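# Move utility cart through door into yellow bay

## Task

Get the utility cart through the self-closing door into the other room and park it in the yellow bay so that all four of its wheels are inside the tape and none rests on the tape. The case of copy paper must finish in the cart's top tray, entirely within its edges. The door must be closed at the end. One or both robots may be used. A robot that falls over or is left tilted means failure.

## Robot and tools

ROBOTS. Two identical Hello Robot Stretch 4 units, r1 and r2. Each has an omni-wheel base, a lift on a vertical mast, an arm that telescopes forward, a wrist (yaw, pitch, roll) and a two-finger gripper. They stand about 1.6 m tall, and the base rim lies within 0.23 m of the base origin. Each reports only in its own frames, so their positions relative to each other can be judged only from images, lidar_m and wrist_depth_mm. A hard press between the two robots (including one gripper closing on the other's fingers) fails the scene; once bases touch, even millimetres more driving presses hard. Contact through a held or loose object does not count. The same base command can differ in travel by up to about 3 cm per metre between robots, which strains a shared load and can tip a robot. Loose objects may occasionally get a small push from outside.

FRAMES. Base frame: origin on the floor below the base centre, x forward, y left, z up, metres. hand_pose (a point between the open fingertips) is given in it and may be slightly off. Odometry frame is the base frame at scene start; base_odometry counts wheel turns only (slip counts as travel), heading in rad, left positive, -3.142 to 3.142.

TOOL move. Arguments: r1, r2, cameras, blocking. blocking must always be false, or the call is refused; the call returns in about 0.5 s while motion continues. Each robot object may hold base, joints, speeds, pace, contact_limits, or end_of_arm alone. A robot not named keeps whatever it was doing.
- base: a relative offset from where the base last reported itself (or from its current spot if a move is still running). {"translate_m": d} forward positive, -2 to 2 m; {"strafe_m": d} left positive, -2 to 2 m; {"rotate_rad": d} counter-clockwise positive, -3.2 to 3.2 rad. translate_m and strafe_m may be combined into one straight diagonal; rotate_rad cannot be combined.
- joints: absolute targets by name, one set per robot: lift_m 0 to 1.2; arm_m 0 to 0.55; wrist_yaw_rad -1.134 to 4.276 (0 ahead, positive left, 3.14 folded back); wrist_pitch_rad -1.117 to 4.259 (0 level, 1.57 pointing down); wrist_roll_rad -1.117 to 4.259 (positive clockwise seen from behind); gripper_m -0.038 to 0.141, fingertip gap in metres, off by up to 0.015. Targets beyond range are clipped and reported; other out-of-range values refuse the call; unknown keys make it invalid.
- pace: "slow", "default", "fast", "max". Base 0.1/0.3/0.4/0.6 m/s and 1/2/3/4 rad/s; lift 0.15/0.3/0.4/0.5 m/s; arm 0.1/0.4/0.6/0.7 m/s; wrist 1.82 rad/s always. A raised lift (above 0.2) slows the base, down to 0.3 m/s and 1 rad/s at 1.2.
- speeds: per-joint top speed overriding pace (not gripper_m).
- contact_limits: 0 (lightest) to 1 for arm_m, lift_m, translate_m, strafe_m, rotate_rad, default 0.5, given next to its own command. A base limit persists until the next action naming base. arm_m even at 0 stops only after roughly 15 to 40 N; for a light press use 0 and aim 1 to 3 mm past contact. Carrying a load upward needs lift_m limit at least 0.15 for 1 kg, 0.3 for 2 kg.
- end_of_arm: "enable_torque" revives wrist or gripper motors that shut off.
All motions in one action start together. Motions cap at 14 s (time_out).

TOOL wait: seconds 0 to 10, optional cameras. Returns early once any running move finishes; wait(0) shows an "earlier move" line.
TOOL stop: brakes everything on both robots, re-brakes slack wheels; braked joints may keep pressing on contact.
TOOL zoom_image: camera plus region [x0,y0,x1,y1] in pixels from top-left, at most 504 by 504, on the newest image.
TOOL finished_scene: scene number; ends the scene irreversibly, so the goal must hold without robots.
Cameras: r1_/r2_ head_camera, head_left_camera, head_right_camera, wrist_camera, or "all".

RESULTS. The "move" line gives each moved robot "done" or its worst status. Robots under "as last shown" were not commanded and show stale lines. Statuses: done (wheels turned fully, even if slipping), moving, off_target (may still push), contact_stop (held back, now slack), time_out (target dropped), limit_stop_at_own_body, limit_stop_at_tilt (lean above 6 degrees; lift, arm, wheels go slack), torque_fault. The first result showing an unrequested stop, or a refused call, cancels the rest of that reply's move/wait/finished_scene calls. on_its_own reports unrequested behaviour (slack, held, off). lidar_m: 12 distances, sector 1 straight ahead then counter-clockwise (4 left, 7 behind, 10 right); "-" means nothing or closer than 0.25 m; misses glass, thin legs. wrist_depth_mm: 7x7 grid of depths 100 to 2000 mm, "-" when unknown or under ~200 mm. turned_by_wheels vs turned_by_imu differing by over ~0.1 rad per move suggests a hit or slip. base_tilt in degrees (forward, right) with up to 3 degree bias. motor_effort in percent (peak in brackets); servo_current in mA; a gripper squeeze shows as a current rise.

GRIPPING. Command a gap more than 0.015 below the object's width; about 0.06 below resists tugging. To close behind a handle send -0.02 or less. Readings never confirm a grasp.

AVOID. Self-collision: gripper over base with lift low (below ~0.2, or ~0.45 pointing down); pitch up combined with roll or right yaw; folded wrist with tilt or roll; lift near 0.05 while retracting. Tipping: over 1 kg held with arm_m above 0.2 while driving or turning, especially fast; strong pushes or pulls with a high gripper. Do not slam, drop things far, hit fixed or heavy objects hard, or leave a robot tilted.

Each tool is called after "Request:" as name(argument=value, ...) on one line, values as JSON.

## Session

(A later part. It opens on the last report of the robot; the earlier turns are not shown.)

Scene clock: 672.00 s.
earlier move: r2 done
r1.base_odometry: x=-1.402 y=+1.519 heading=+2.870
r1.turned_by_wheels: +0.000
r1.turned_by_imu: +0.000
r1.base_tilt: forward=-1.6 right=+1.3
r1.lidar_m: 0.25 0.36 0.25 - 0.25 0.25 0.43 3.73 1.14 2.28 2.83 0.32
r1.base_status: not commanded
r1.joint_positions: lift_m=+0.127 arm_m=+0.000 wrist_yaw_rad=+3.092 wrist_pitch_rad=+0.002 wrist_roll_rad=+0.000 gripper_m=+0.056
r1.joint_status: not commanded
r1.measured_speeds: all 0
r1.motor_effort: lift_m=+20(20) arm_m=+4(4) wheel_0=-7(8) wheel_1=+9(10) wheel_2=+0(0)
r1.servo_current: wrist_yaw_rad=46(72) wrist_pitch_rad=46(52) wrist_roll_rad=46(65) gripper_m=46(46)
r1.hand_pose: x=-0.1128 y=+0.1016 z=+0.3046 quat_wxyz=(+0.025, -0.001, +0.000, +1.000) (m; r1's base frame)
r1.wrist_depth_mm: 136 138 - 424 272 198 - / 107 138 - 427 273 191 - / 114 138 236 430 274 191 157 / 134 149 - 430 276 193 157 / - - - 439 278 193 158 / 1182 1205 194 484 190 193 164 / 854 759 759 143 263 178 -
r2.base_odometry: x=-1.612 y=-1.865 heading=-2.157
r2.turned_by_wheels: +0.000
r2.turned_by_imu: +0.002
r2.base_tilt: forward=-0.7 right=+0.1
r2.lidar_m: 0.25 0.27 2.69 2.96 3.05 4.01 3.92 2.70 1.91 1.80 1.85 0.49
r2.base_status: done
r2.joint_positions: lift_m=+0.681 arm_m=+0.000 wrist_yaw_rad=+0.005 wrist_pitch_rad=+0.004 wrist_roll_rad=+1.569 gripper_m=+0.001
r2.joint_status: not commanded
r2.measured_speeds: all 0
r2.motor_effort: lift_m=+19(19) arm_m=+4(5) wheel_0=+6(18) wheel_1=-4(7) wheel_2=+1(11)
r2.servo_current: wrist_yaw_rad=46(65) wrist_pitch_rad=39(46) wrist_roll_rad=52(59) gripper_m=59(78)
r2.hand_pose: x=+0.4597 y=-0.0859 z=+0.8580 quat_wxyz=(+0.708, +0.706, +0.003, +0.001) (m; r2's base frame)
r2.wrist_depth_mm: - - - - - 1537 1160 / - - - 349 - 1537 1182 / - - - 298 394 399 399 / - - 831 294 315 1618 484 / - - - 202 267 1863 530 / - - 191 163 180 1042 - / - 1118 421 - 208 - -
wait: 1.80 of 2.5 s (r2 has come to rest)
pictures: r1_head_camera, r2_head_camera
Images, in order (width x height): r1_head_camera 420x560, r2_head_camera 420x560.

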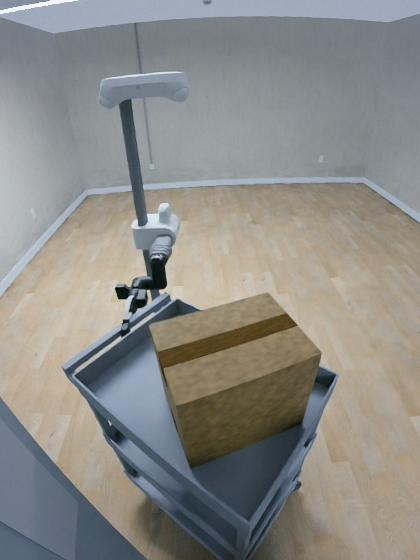

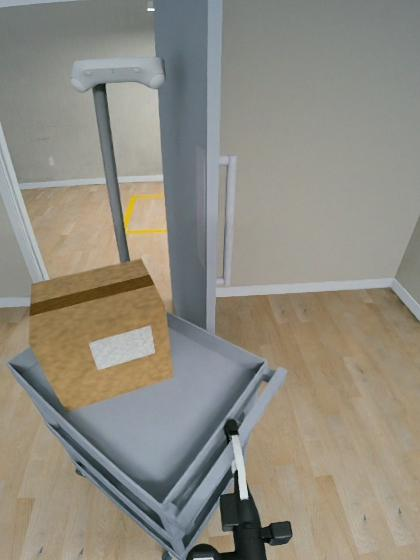

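Request:
move(blocking=false, r1={"base": {"translate_m": -0.2, "strafe_m": -0.075}, "pace": "slow"})

Request:
wait(seconds=1.5)

Request:
move(blocking=false, r2={"base": {"translate_m": 0.22, "strafe_m": 0.25}, "pace": "slow"})

Request:
wait(seconds=4, cameras=["r1_head_camera", "r1_head_left_camera", "r2_head_camera"])

Scene clock: 688.33 s.
move: r1 moving
r1.base_odometry: x=-1.389 y=+1.520 heading=+2.870
r1.turned_by_wheels: +0.000
r1.turned_by_imu: -0.001
r1.base_tilt: forward=-1.6 right=+1.3
r1.lidar_m: 0.26 0.37 0.25 - 0.25 0.25 0.44 3.76 1.12 2.22 2.81 0.38
r1.base_status: translate_m moving; strafe_m moving
r1.joint_positions: lift_m=+0.127 arm_m=+0.000 wrist_yaw_rad=+3.092 wrist_pitch_rad=+0.002 wrist_roll_rad=+0.000 gripper_m=+0.056
r1.joint_status: not commanded
r1.measured_speeds: translate_m=-0.048 strafe_m=-0.019 rotate_rad=+0.003 lift_m=+0.000 arm_m=+0.000 wrist_yaw_rad=+0.000 wrist_pitch_rad=+0.000 wrist_roll_rad=+0.000
r1.motor_effort: lift_m=+20(20) arm_m=+4(4) wheel_0=-9(12) wheel_1=-5(11) wheel_2=+8(9)
r1.servo_current: wrist_yaw_rad=39(78) wrist_pitch_rad=39(46) wrist_roll_rad=52(65) gripper_m=46(46)
r1.hand_pose: x=-0.1128 y=+0.1016 z=+0.3046 quat_wxyz=(+0.025, -0.001, +0.000, +1.000) (m; r1's base frame)
r1.wrist_depth_mm: 136 138 - 424 272 197 - / 108 138 - 430 274 191 - / 112 139 245 427 276 192 158 / 133 150 - 433 276 193 158 / 1983 - - 436 278 193 158 / 1205 1229 194 484 191 194 164 / 842 750 759 143 263 178 -
r2: as last shown
r2.turned_by_imu: +0.000
r2.lidar_m: 0.25 0.26 2.70 2.95 3.03 4.02 3.94 2.73 1.92 1.80 1.86 0.50
r2.motor_effort: lift_m=+19(19) arm_m=+4(5) wheel_0=+6(6) wheel_1=-4(4) wheel_2=+1(1)
r2.servo_current: wrist_yaw_rad=52(65) wrist_pitch_rad=46(46) wrist_roll_rad=33(52) gripper_m=65(72)
r2.wrist_depth_mm: - - - - - 1537 1160 / - - - 349 - 1576 1182 / - - - 300 397 394 397 / - - 820 294 317 1618 480 / - - - 201 266 1863 530 / - - 191 163 180 1025 - / - 1118 418 - 208 - -
pictures: none

Scene clock: 689.83 s.
earlier move: r1 moving
r1.base_odometry: x=-1.249 y=+1.532 heading=+2.870
r1.turned_by_wheels: +0.000
r1.turned_by_imu: -0.001
r1.base_tilt: forward=-1.6 right=+1.2
r1.lidar_m: 0.39 0.37 0.25 - 0.26 0.25 0.46 3.58 1.01 1.79 2.78 0.69
r1.base_status: translate_m moving; strafe_m moving
r1.joint_positions: lift_m=+0.127 arm_m=+0.000 wrist_yaw_rad=+3.092 wrist_pitch_rad=+0.002 wrist_roll_rad=+0.000 gripper_m=+0.056
r1.joint_status: not commanded
r1.measured_speeds: translate_m=-0.094 strafe_m=-0.036 rotate_rad=+0.003 lift_m=+0.000 arm_m=+0.000 wrist_yaw_rad=+0.000 wrist_pitch_rad=+0.000 wrist_roll_rad=+0.000
r1.motor_effort: lift_m=+20(20) arm_m=+4(4) wheel_0=-11(14) wheel_1=-3(11) wheel_2=+5(9)
r1.servo_current: wrist_yaw_rad=52(78) wrist_pitch_rad=39(52) wrist_roll_rad=46(65) gripper_m=39(52)
r1.hand_pose: x=-0.1128 y=+0.1016 z=+0.3046 quat_wxyz=(+0.025, -0.001, +0.000, +1.000) (m; r1's base frame)
r1.wrist_depth_mm: 136 138 - 452 278 199 - / 108 138 - 452 279 192 - / 112 139 243 462 281 193 162 / 133 150 - 517 283 193 157 / 1983 - - 525 283 194 158 / 1205 1205 195 525 191 194 163 / 842 741 759 153 268 177 -
r2.base_odometry: x=-1.612 y=-1.865 heading=-2.157
r2.turned_by_wheels: +0.000
r2.turned_by_imu: +0.000
r2.base_tilt: forward=-0.7 right=+0.0
r2.lidar_m: 0.26 0.29 2.71 2.94 3.03 4.02 3.91 2.71 1.91 1.80 1.86 0.50
r2.base_status: not commanded
r2.joint_positions: lift_m=+0.681 arm_m=+0.000 wrist_yaw_rad=+0.005 wrist_pitch_rad=+0.004 wrist_roll_rad=+1.569 gripper_m=+0.001
r2.joint_status: not commanded
r2.measured_speeds: all 0
r2.motor_effort: lift_m=+19(19) arm_m=+4(5) wheel_0=+6(7) wheel_1=-3(4) wheel_2=+1(1)
r2.servo_current: wrist_yaw_rad=46(65) wrist_pitch_rad=39(46) wrist_roll_rad=46(59) gripper_m=65(72)
r2.hand_pose: x=+0.4597 y=-0.0859 z=+0.8580 quat_wxyz=(+0.708, +0.706, +0.003, +0.001) (m; r2's base frame)
r2.wrist_depth_mm: - - - - - 1537 1182 / - - - 349 - 1576 1160 / - - - 300 394 397 402 / - - - 294 315 1576 480 / - - - 200 266 1708 530 / - - 191 163 180 1025 - / - 452 421 - 208 - -
wait: 1.50 s; no rest
pictures: none

Scene clock: 690.33 s.
earlier move: r1 moving
move: r2 moving
r1.base_odometry: x=-1.207 y=+1.536 heading=+2.870
r1.turned_by_wheels: +0.000
r1.turned_by_imu: +0.000
r1.base_tilt: forward=-1.6 right=+1.3
r1.lidar_m: 0.41 0.35 0.25 - 0.25 0.25 0.49 3.56 0.94 1.69 2.75 0.80
r1.base_status: translate_m moving; strafe_m moving
r1.joint_positions: lift_m=+0.127 arm_m=+0.000 wrist_yaw_rad=+3.092 wrist_pitch_rad=+0.002 wrist_roll_rad=+0.000 gripper_m=+0.056
r1.joint_status: not commanded
r1.measured_speeds: translate_m=-0.058 strafe_m=-0.022 rotate_rad=+0.003 lift_m=+0.000 arm_m=+0.000 wrist_yaw_rad=+0.000 wrist_pitch_rad=+0.000 wrist_roll_rad=+0.000
r1.motor_effort: lift_m=+20(20) arm_m=+4(4) wheel_0=-11(13) wheel_1=+0(3) wheel_2=+6(8)
r1.servo_current: wrist_yaw_rad=46(59) wrist_pitch_rad=33(46) wrist_roll_rad=39(65) gripper_m=39(46)
r1.hand_pose: x=-0.1128 y=+0.1016 z=+0.3046 quat_wxyz=(+0.025, -0.001, +0.000, +1.000) (m; r1's base frame)
r1.wrist_depth_mm: 136 138 - 512 279 200 - / 108 138 - 530 283 193 - / 112 139 243 535 285 193 161 / 133 150 - 530 287 194 156 / - - - 544 289 194 163 / 1205 1182 194 539 191 195 163 / 842 759 750 153 271 177 -
r2.base_odometry: x=-1.609 y=-1.877 heading=-2.157
r2.turned_by_wheels: -0.001
r2.turned_by_imu: -0.001
r2.base_tilt: forward=-0.7 right=+0.1
r2.lidar_m: 0.25 0.27 2.70 2.94 3.04 4.03 3.91 2.69 1.90 1.81 1.87 0.51
r2.base_status: translate_m moving; strafe_m moving
r2.joint_positions: lift_m=+0.681 arm_m=+0.000 wrist_yaw_rad=+0.003 wrist_pitch_rad=+0.004 wrist_roll_rad=+1.569 gripper_m=+0.001
r2.joint_status: not commanded
r2.measured_speeds: translate_m=+0.033 strafe_m=+0.038 rotate_rad=+0.000 lift_m=+0.000 arm_m=+0.000 wrist_yaw_rad=-0.013 wrist_pitch_rad=+0.000 wrist_roll_rad=+0.000
r2.motor_effort: lift_m=+19(19) arm_m=+4(5) wheel_0=-6(9) wheel_1=+8(10) wheel_2=-10(11)
r2.servo_current: wrist_yaw_rad=46(65) wrist_pitch_rad=39(46) wrist_roll_rad=59(59) gripper_m=65(65)
r2.hand_pose: x=+0.4595 y=-0.0866 z=+0.8580 quat_wxyz=(+0.708, +0.706, +0.002, +0.000) (m; r2's base frame)
r2.wrist_depth_mm: - - - - - 1499 1160 / - - - 359 - 1576 1182 / - - - 303 394 402 402 / - - - 240 317 1618 480 / - - - 193 258 1537 508 / - - 191 165 181 1060 - / - 143 549 - 206 - -
pictures: none

Scene clock: 691.20 s.
earlier move: r1 done; r2 moving
r1.base_odometry: x=-1.189 y=+1.538 heading=+2.870
r1.turned_by_wheels: +0.000
r1.turned_by_imu: +0.000
r1.base_tilt: forward=-1.6 right=+1.3
r1.lidar_m: 0.39 0.35 0.25 - 0.25 0.25 0.49 3.52 0.97 1.61 2.74 0.63
r1.base_status: done
r1.joint_positions: lift_m=+0.127 arm_m=+0.000 wrist_yaw_rad=+3.092 wrist_pitch_rad=+0.002 wrist_roll_rad=+0.000 gripper_m=+0.056
r1.joint_status: not commanded
r1.measured_speeds: all 0
r1.motor_effort: lift_m=+20(20) arm_m=+4(4) wheel_0=-12(13) wheel_1=+1(3) wheel_2=+4(8)
r1.servo_current: wrist_yaw_rad=59(65) wrist_pitch_rad=39(52) wrist_roll_rad=59(65) gripper_m=46(46)
r1.hand_pose: x=-0.1128 y=+0.1016 z=+0.3046 quat_wxyz=(+0.025, -0.001, +0.000, +1.000) (m; r1's base frame)
r1.wrist_depth_mm: 136 137 - 535 282 200 - / 107 138 - 535 285 193 - / 112 139 242 544 286 193 162 / 133 150 - 549 289 193 - / 1983 - - 554 289 195 162 / 1205 1205 194 559 191 195 163 / 842 750 759 154 271 177 -
r2.base_odometry: x=-1.590 y=-1.950 heading=-2.158
r2.turned_by_wheels: -0.001
r2.turned_by_imu: -0.001
r2.base_tilt: forward=-0.7 right=+0.1
r2.lidar_m: 0.25 0.31 2.61 2.90 2.99 3.94 3.94 2.76 1.98 1.86 1.93 0.51
r2.base_status: translate_m moving; strafe_m moving
r2.joint_positions: lift_m=+0.681 arm_m=+0.000 wrist_yaw_rad=-0.009 wrist_pitch_rad=+0.004 wrist_roll_rad=+1.569 gripper_m=+0.001
r2.joint_status: not commanded
r2.measured_speeds: translate_m=+0.065 strafe_m=+0.075 rotate_rad=+0.001 lift_m=+0.000 arm_m=+0.000 wrist_yaw_rad=+0.000 wrist_pitch_rad=+0.000 wrist_roll_rad=+0.000
r2.motor_effort: lift_m=+19(19) arm_m=+4(5) wheel_0=-10(15) wheel_1=+5(10) wheel_2=-10(17)
r2.servo_current: wrist_yaw_rad=72(78) wrist_pitch_rad=46(46) wrist_roll_rad=46(59) gripper_m=65(72)
r2.hand_pose: x=+0.4584 y=-0.0901 z=+0.8580 quat_wxyz=(+0.708, +0.706, -0.002, -0.005) (m; r2's base frame)
r2.wrist_depth_mm: - - - - - 1537 1160 / - - - 353 - 1499 1160 / - - - 289 384 389 433 / - 750 - 231 306 1499 480 / - - - 187 252 1708 525 / - - 191 161 182 676 - / - 142 421 - 202 - -
wait: 0.87 of 4 s (r1 has come to rest)
pictures: r1_head_camera, r1_head_left_camera, r2_head_camera
Images, in order (width x height): r1_head_camera 420x560, r1_head_left_camera 420x672, r2_head_camera 420x560.

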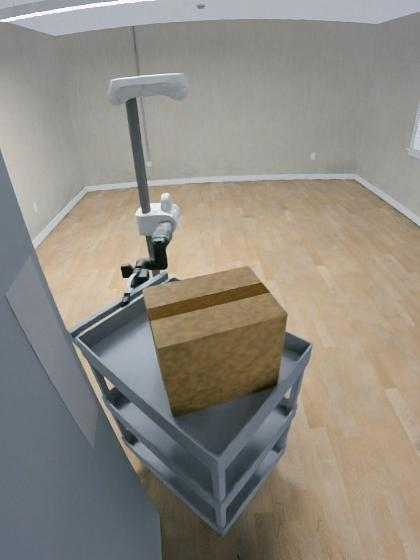

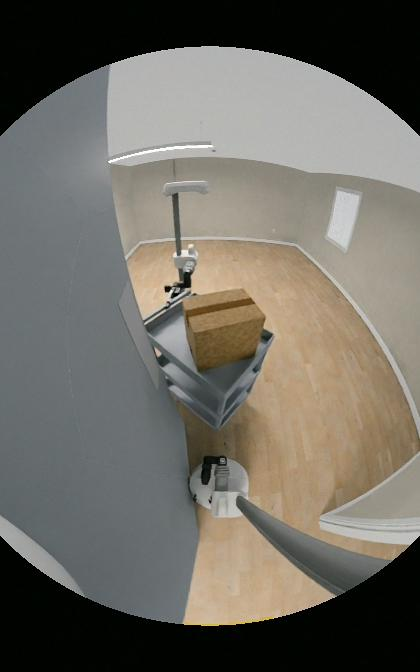

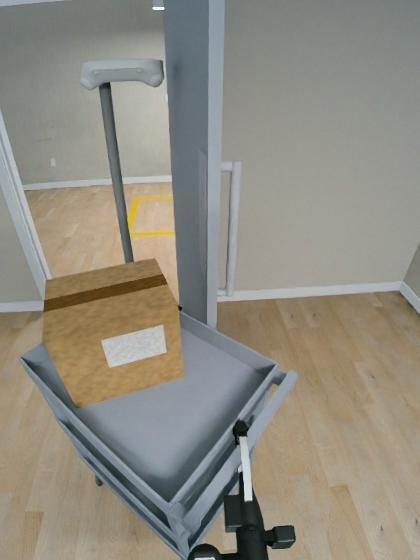

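Request:
wait(seconds=3, cameras=["r1_head_camera", "r1_head_left_camera", "r2_head_camera"])

Scene clock: 694.80 s.
earlier move: r2 done
r1.base_odometry: x=-1.189 y=+1.537 heading=+2.870
r1.turned_by_wheels: +0.000
r1.turned_by_imu: +0.000
r1.base_tilt: forward=-1.6 right=+1.2
r1.lidar_m: 0.25 0.32 0.25 - 0.25 0.25 0.50 3.55 0.98 1.62 2.75 0.30
r1.base_status: done
r1.joint_positions: lift_m=+0.127 arm_m=+0.000 wrist_yaw_rad=+3.092 wrist_pitch_rad=+0.002 wrist_roll_rad=+0.000 gripper_m=+0.056
r1.joint_status: not commanded
r1.measured_speeds: all 0
r1.motor_effort: lift_m=+20(20) arm_m=+4(4) wheel_0=-8(13) wheel_1=+9(10) wheel_2=-9(11)
r1.servo_current: wrist_yaw_rad=39(65) wrist_pitch_rad=46(52) wrist_roll_rad=39(65) gripper_m=39(52)
r1.hand_pose: x=-0.1128 y=+0.1016 z=+0.3046 quat_wxyz=(+0.025, -0.001, +0.000, +1.000) (m; r1's base frame)
r1.wrist_depth_mm: 135 138 - 525 282 199 - / 108 138 - 539 285 193 - / 112 139 245 544 286 193 161 / 134 150 - 549 289 193 - / 1921 - - 559 287 194 163 / 1182 1229 193 549 190 195 163 / 842 750 759 153 271 177 -
r2.base_odometry: x=-1.526 y=-2.186 heading=-2.159
r2.turned_by_wheels: -0.001
r2.turned_by_imu: -0.113
r2.base_tilt: forward=-0.8 right=+0.1
r2.lidar_m: 0.25 0.25 2.15 2.75 2.77 3.39 4.10 3.43 2.22 1.98 2.02 0.50
r2.base_status: done
r2.joint_positions: lift_m=+0.681 arm_m=+0.000 wrist_yaw_rad=-0.021 wrist_pitch_rad=+0.004 wrist_roll_rad=+1.569 gripper_m=+0.000
r2.joint_status: not commanded
r2.measured_speeds: all 0
r2.on_its_own: wrist_yaw_rad is at rest, and its servo_current (137 mA) is outside its rest range (0 to 104 mA)
r2.motor_effort: lift_m=+19(19) arm_m=+5(5) wheel_0=-9(15) wheel_1=+4(10) wheel_2=-20(26)
r2.servo_current: wrist_yaw_rad=137(137) wrist_pitch_rad=39(52) wrist_roll_rad=39(65) gripper_m=52(72)
r2.hand_pose: x=+0.4573 y=-0.0936 z=+0.8580 quat_wxyz=(+0.708, +0.706, -0.006, -0.009) (m; r2's base frame)
r2.wrist_depth_mm: - - - - - 1464 1160 / - - - 300 - 1464 1205 / - - - 272 342 355 1118 / - - 615 224 307 351 394 / - - - 184 254 - - / - - 189 160 183 1618 530 / - - - - 202 - -
wait: 0.00 of 3 s (r2 has come to rest)
pictures: r1_head_camera, r1_head_left_camera, r2_head_camera
Images, in order (width x height): r1_head_camera 420x560, r1_head_left_camera 420x672, r2_head_camera 420x560.

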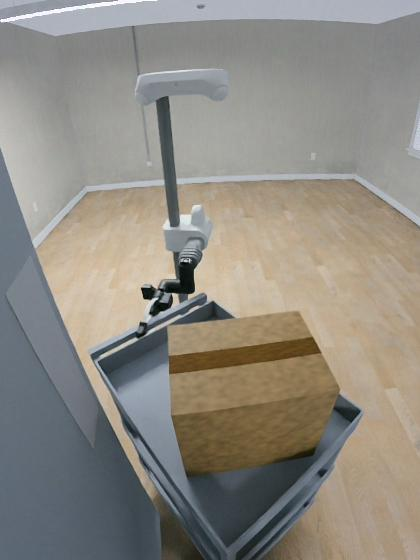

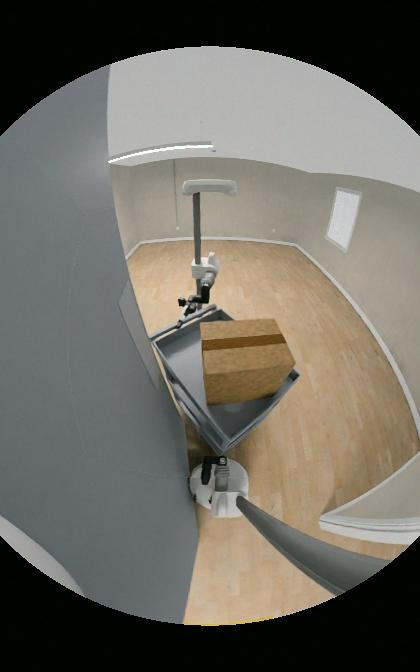

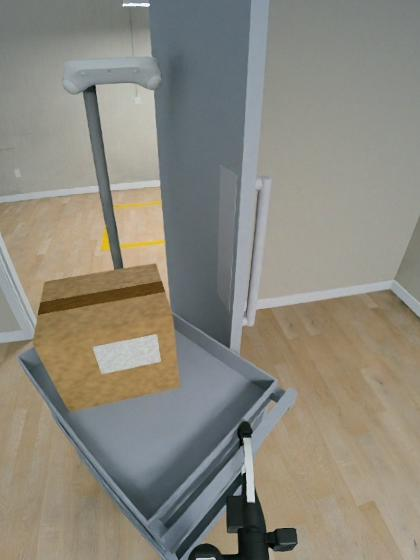

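Request:
move(blocking=false, r2={"base": {"translate_m": -0.22}, "joints": {"arm_m": 0.2}, "pace": "slow"})

Request:
wait(seconds=3.5, cameras=["r1_head_camera", "r2_head_camera", "r2_wrist_camera"])

Scene clock: 712.67 s.
move: r2 moving
r1: as last shown
r1.base_tilt: forward=-1.6 right=+1.3
r1.lidar_m: 0.25 0.32 0.25 - 0.25 0.25 0.48 3.53 0.96 1.61 2.74 0.28
r1.motor_effort: lift_m=+20(20) arm_m=+4(4) wheel_0=-7(7) wheel_1=+9(10) wheel_2=-9(9)
r1.servo_current: wrist_yaw_rad=65(65) wrist_pitch_rad=46(46) wrist_roll_rad=46(52) gripper_m=39(52)
r1.wrist_depth_mm: 136 138 - 530 283 199 - / 108 138 - 530 285 192 - / 112 138 244 549 287 193 161 / 133 150 - 549 289 194 - / - - - 549 290 194 163 / 1205 1205 193 549 191 194 162 / 831 750 750 153 271 177 -
r2.base_odometry: x=-1.519 y=-2.176 heading=-2.160
r2.turned_by_wheels: -0.002
r2.turned_by_imu: -0.002
r2.base_tilt: forward=-0.8 right=+0.1
r2.lidar_m: 0.26 0.25 2.18 2.76 2.77 3.34 4.07 3.47 2.23 2.00 2.00 0.50
r2.base_status: translate_m moving
r2.joint_positions: lift_m=+0.681 arm_m=+0.012 wrist_yaw_rad=-0.021 wrist_pitch_rad=+0.004 wrist_roll_rad=+1.569 gripper_m=+0.000
r2.joint_status: arm_m moving
r2.measured_speeds: translate_m=-0.048 strafe_m=+0.000 rotate_rad=+0.001 lift_m=+0.000 arm_m=+0.048 wrist_yaw_rad=+0.000 wrist_pitch_rad=+0.000 wrist_roll_rad=+0.000
r2.motor_effort: lift_m=+19(19) arm_m=+13(17) wheel_0=-11(13) wheel_1=-4(6) wheel_2=-4(17)
r2.servo_current: wrist_yaw_rad=124(130) wrist_pitch_rad=39(52) wrist_roll_rad=39(59) gripper_m=52(52)
r2.hand_pose: x=+0.4694 y=-0.0936 z=+0.8580 quat_wxyz=(+0.708, +0.706, -0.006, -0.009) (m; r2's base frame)
r2.wrist_depth_mm: - - - - - 1464 1160 / - - - 298 - 1499 1182 / - - - 272 343 353 1138 / - - 603 224 309 351 394 / - - - 185 255 - - / - - 188 160 183 1576 530 / - - - - 202 - -
pictures: none

Scene clock: 715.67 s.
earlier move: r2 done
r1.base_odometry: x=-1.189 y=+1.538 heading=+2.870
r1.turned_by_wheels: +0.001
r1.turned_by_imu: +0.000
r1.base_tilt: forward=-1.6 right=+1.3
r1.lidar_m: 0.25 0.30 0.25 - 0.25 0.25 0.48 3.54 0.96 1.61 2.74 0.29
r1.base_status: not commanded
r1.joint_positions: lift_m=+0.127 arm_m=+0.000 wrist_yaw_rad=+3.092 wrist_pitch_rad=+0.002 wrist_roll_rad=+0.000 gripper_m=+0.056
r1.joint_status: not commanded
r1.measured_speeds: all 0
r1.motor_effort: lift_m=+20(20) arm_m=+4(4) wheel_0=-7(8) wheel_1=+10(10) wheel_2=-3(9)
r1.servo_current: wrist_yaw_rad=39(72) wrist_pitch_rad=39(46) wrist_roll_rad=46(72) gripper_m=39(52)
r1.hand_pose: x=-0.1128 y=+0.1016 z=+0.3046 quat_wxyz=(+0.025, -0.001, +0.000, +1.000) (m; r1's base frame)
r1.wrist_depth_mm: 136 138 - 535 282 199 - / 108 138 - 535 285 191 - / 112 138 246 539 287 193 162 / 134 150 - 544 286 193 - / 1983 - - 549 290 194 163 / 1160 1182 195 559 190 195 163 / 842 759 750 153 272 177 -
r2.base_odometry: x=-1.404 y=-2.004 heading=-2.159
r2.turned_by_wheels: +0.001
r2.turned_by_imu: -0.003
r2.base_tilt: forward=-0.7 right=+0.1
r2.lidar_m: 0.40 0.50 2.39 2.70 2.72 3.34 3.88 3.56 2.26 2.02 2.08 0.71
r2.base_status: done
r2.joint_positions: lift_m=+0.681 arm_m=+0.200 wrist_yaw_rad=-0.006 wrist_pitch_rad=+0.004 wrist_roll_rad=+1.569 gripper_m=+0.000
r2.joint_status: all done
r2.measured_speeds: all 0
r2.motor_effort: lift_m=+19(19) arm_m=+6(20) wheel_0=-6(14) wheel_1=-4(8) wheel_2=+7(17)
r2.servo_current: wrist_yaw_rad=59(143) wrist_pitch_rad=39(52) wrist_roll_rad=46(59) gripper_m=52(59)
r2.hand_pose: x=+0.6586 y=-0.0891 z=+0.8580 quat_wxyz=(+0.708, +0.706, -0.001, -0.003) (m; r2's base frame)
r2.wrist_depth_mm: - - - - - 1499 1160 / - - - 297 - 1464 1182 / - - - 256 338 340 1118 / 627 615 627 224 296 349 1118 / - - - 189 257 - - / - - 192 167 183 1576 - / - 508 517 - 207 - -
wait: 3.00 of 3.5 s (r2 has come to rest)
pictures: r1_head_camera, r2_head_camera, r2_wrist_camera
Images, in order (width x height): r1_head_camera 420x560, r2_head_camera 420x560, r2_wrist_camera 616x392.

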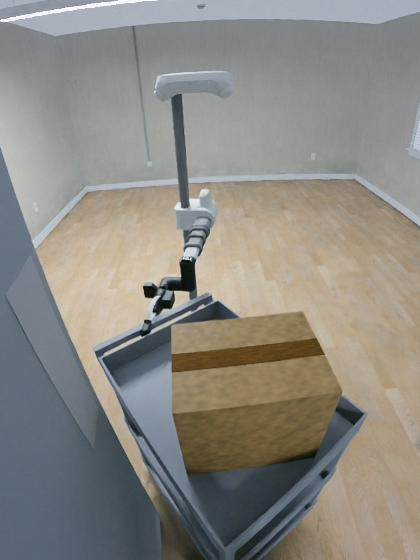

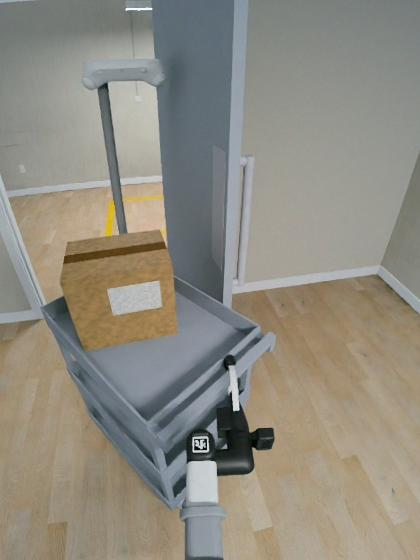

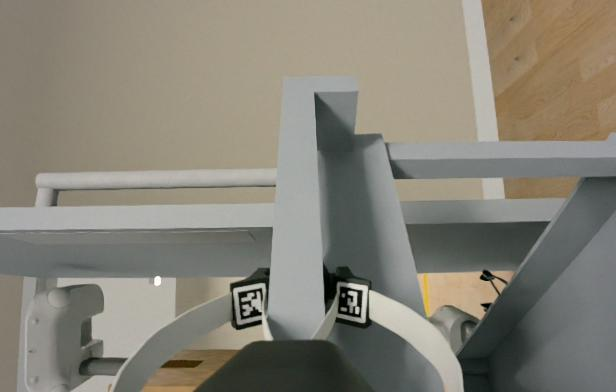

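Request:
zoom_image(camera="r1_head_camera", region=[80, 280, 400, 560])

Request:
move(blocking=false, r2={"joints": {"gripper_m": 0.13}})

Request:
wait(seconds=1.5, cameras=["r2_wrist_camera"])

Scaled by 1.575 from the camera's 420x560 image, which has a finer 600x800 frame.

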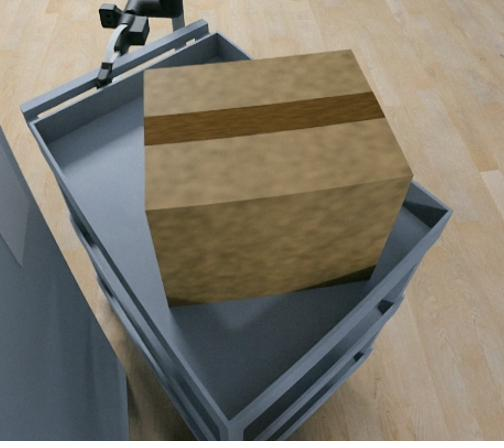

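Scene clock: 755.77 s.
move: r2 moving
r1: as last shown
r1.turned_by_wheels: +0.000
r1.lidar_m: 0.25 0.31 0.25 - 0.25 0.25 0.48 3.55 0.96 1.62 2.74 0.30
r1.motor_effort: lift_m=+20(20) arm_m=+4(4) wheel_0=-7(7) wheel_1=+9(10) wheel_2=-3(3)
r1.servo_current: wrist_yaw_rad=52(59) wrist_pitch_rad=33(52) wrist_roll_rad=39(59) gripper_m=46(46)
r1.wrist_depth_mm: 136 138 - 535 281 200 - / 108 138 - 535 282 193 - / 112 138 244 549 287 193 162 / 133 151 - 544 287 195 - / 1983 - - 554 289 194 163 / 1160 1205 194 559 191 195 163 / 854 759 759 153 270 177 -
r2.base_odometry: x=-1.404 y=-2.004 heading=-2.159
r2.turned_by_wheels: +0.000
r2.turned_by_imu: +0.000
r2.base_tilt: forward=-0.7 right=+0.1
r2.lidar_m: 0.44 0.47 2.42 2.69 2.75 3.30 3.90 3.58 2.25 2.04 2.04 0.69
r2.base_status: not commanded
r2.joint_positions: lift_m=+0.681 arm_m=+0.200 wrist_yaw_rad=-0.006 wrist_pitch_rad=+0.004 wrist_roll_rad=+1.569 gripper_m=+0.020
r2.joint_status: gripper_m moving
r2.measured_speeds: translate_m=+0.000 strafe_m=+0.000 rotate_rad=+0.001 lift_m=+0.000 arm_m=+0.000 wrist_yaw_rad=+0.000 wrist_pitch_rad=+0.000 wrist_roll_rad=+0.000
r2.motor_effort: lift_m=+19(19) arm_m=+6(6) wheel_0=-6(7) wheel_1=-4(5) wheel_2=+4(7)
r2.servo_current: wrist_yaw_rad=46(59) wrist_pitch_rad=39(46) wrist_roll_rad=39(59) gripper_m=117(117)
r2.hand_pose: x=+0.6586 y=-0.0891 z=+0.8580 quat_wxyz=(+0.708, +0.706, -0.001, -0.003) (m; r2's base frame)
r2.wrist_depth_mm: - - - - - 1430 1160 / - - - 303 - 1499 1205 / - - - 273 340 347 1138 / - 621 621 282 298 351 1205 / - - - 193 259 - - / - - 193 170 187 1708 - / - 1025 521 - 205 - -
pictures: none

Scene clock: 757.27 s.
earlier move: r2 moving
r1.base_odometry: x=-1.189 y=+1.538 heading=+2.870
r1.turned_by_wheels: +0.000
r1.turned_by_imu: +0.000
r1.base_tilt: forward=-1.6 right=+1.3
r1.lidar_m: 0.25 0.32 0.25 - 0.25 0.25 0.49 3.53 0.97 1.65 2.75 0.30
r1.base_status: not commanded
r1.joint_positions: lift_m=+0.127 arm_m=+0.000 wrist_yaw_rad=+3.092 wrist_pitch_rad=+0.002 wrist_roll_rad=+0.000 gripper_m=+0.056
r1.joint_status: not commanded
r1.measured_speeds: all 0
r1.motor_effort: lift_m=+20(20) arm_m=+4(4) wheel_0=-7(7) wheel_1=+9(10) wheel_2=-3(3)
r1.servo_current: wrist_yaw_rad=52(65) wrist_pitch_rad=39(52) wrist_roll_rad=46(65) gripper_m=46(46)
r1.hand_pose: x=-0.1128 y=+0.1016 z=+0.3046 quat_wxyz=(+0.025, -0.001, +0.000, +1.000) (m; r1's base frame)
r1.wrist_depth_mm: 136 138 - 535 282 200 - / 108 138 - 535 285 193 - / 112 139 244 544 286 193 161 / 134 150 - 549 289 194 - / - - - 549 289 194 163 / 1205 1205 193 554 190 195 163 / 842 759 759 153 271 177 -
r2.base_odometry: x=-1.404 y=-2.004 heading=-2.159
r2.turned_by_wheels: +0.000
r2.turned_by_imu: +0.000
r2.base_tilt: forward=-0.7 right=+0.1
r2.lidar_m: 0.43 0.49 2.40 2.70 2.76 3.31 3.85 3.55 2.24 2.03 2.04 0.73
r2.base_status: not commanded
r2.joint_positions: lift_m=+0.681 arm_m=+0.200 wrist_yaw_rad=-0.006 wrist_pitch_rad=+0.004 wrist_roll_rad=+1.569 gripper_m=+0.130
r2.joint_status: gripper_m moving
r2.measured_speeds: all 0
r2.motor_effort: lift_m=+19(19) arm_m=+6(6) wheel_0=-5(7) wheel_1=-4(5) wheel_2=+4(7)
r2.servo_current: wrist_yaw_rad=59(65) wrist_pitch_rad=46(46) wrist_roll_rad=52(65) gripper_m=59(117)
r2.hand_pose: x=+0.6586 y=-0.0891 z=+0.8580 quat_wxyz=(+0.708, +0.706, -0.001, -0.003) (m; r2's base frame)
r2.wrist_depth_mm: - - - - - 1464 1160 / - - - 301 - 1430 1182 / - - - 272 338 345 1118 / - 627 621 282 298 349 1205 / - - - 193 260 - - / - - 193 170 187 1661 - / - 1025 512 - 206 - -
wait: 1.50 s; no rest
pictures: r2_wrist_camera
Images, in order (width x height): r2_wrist_camera 616x392.

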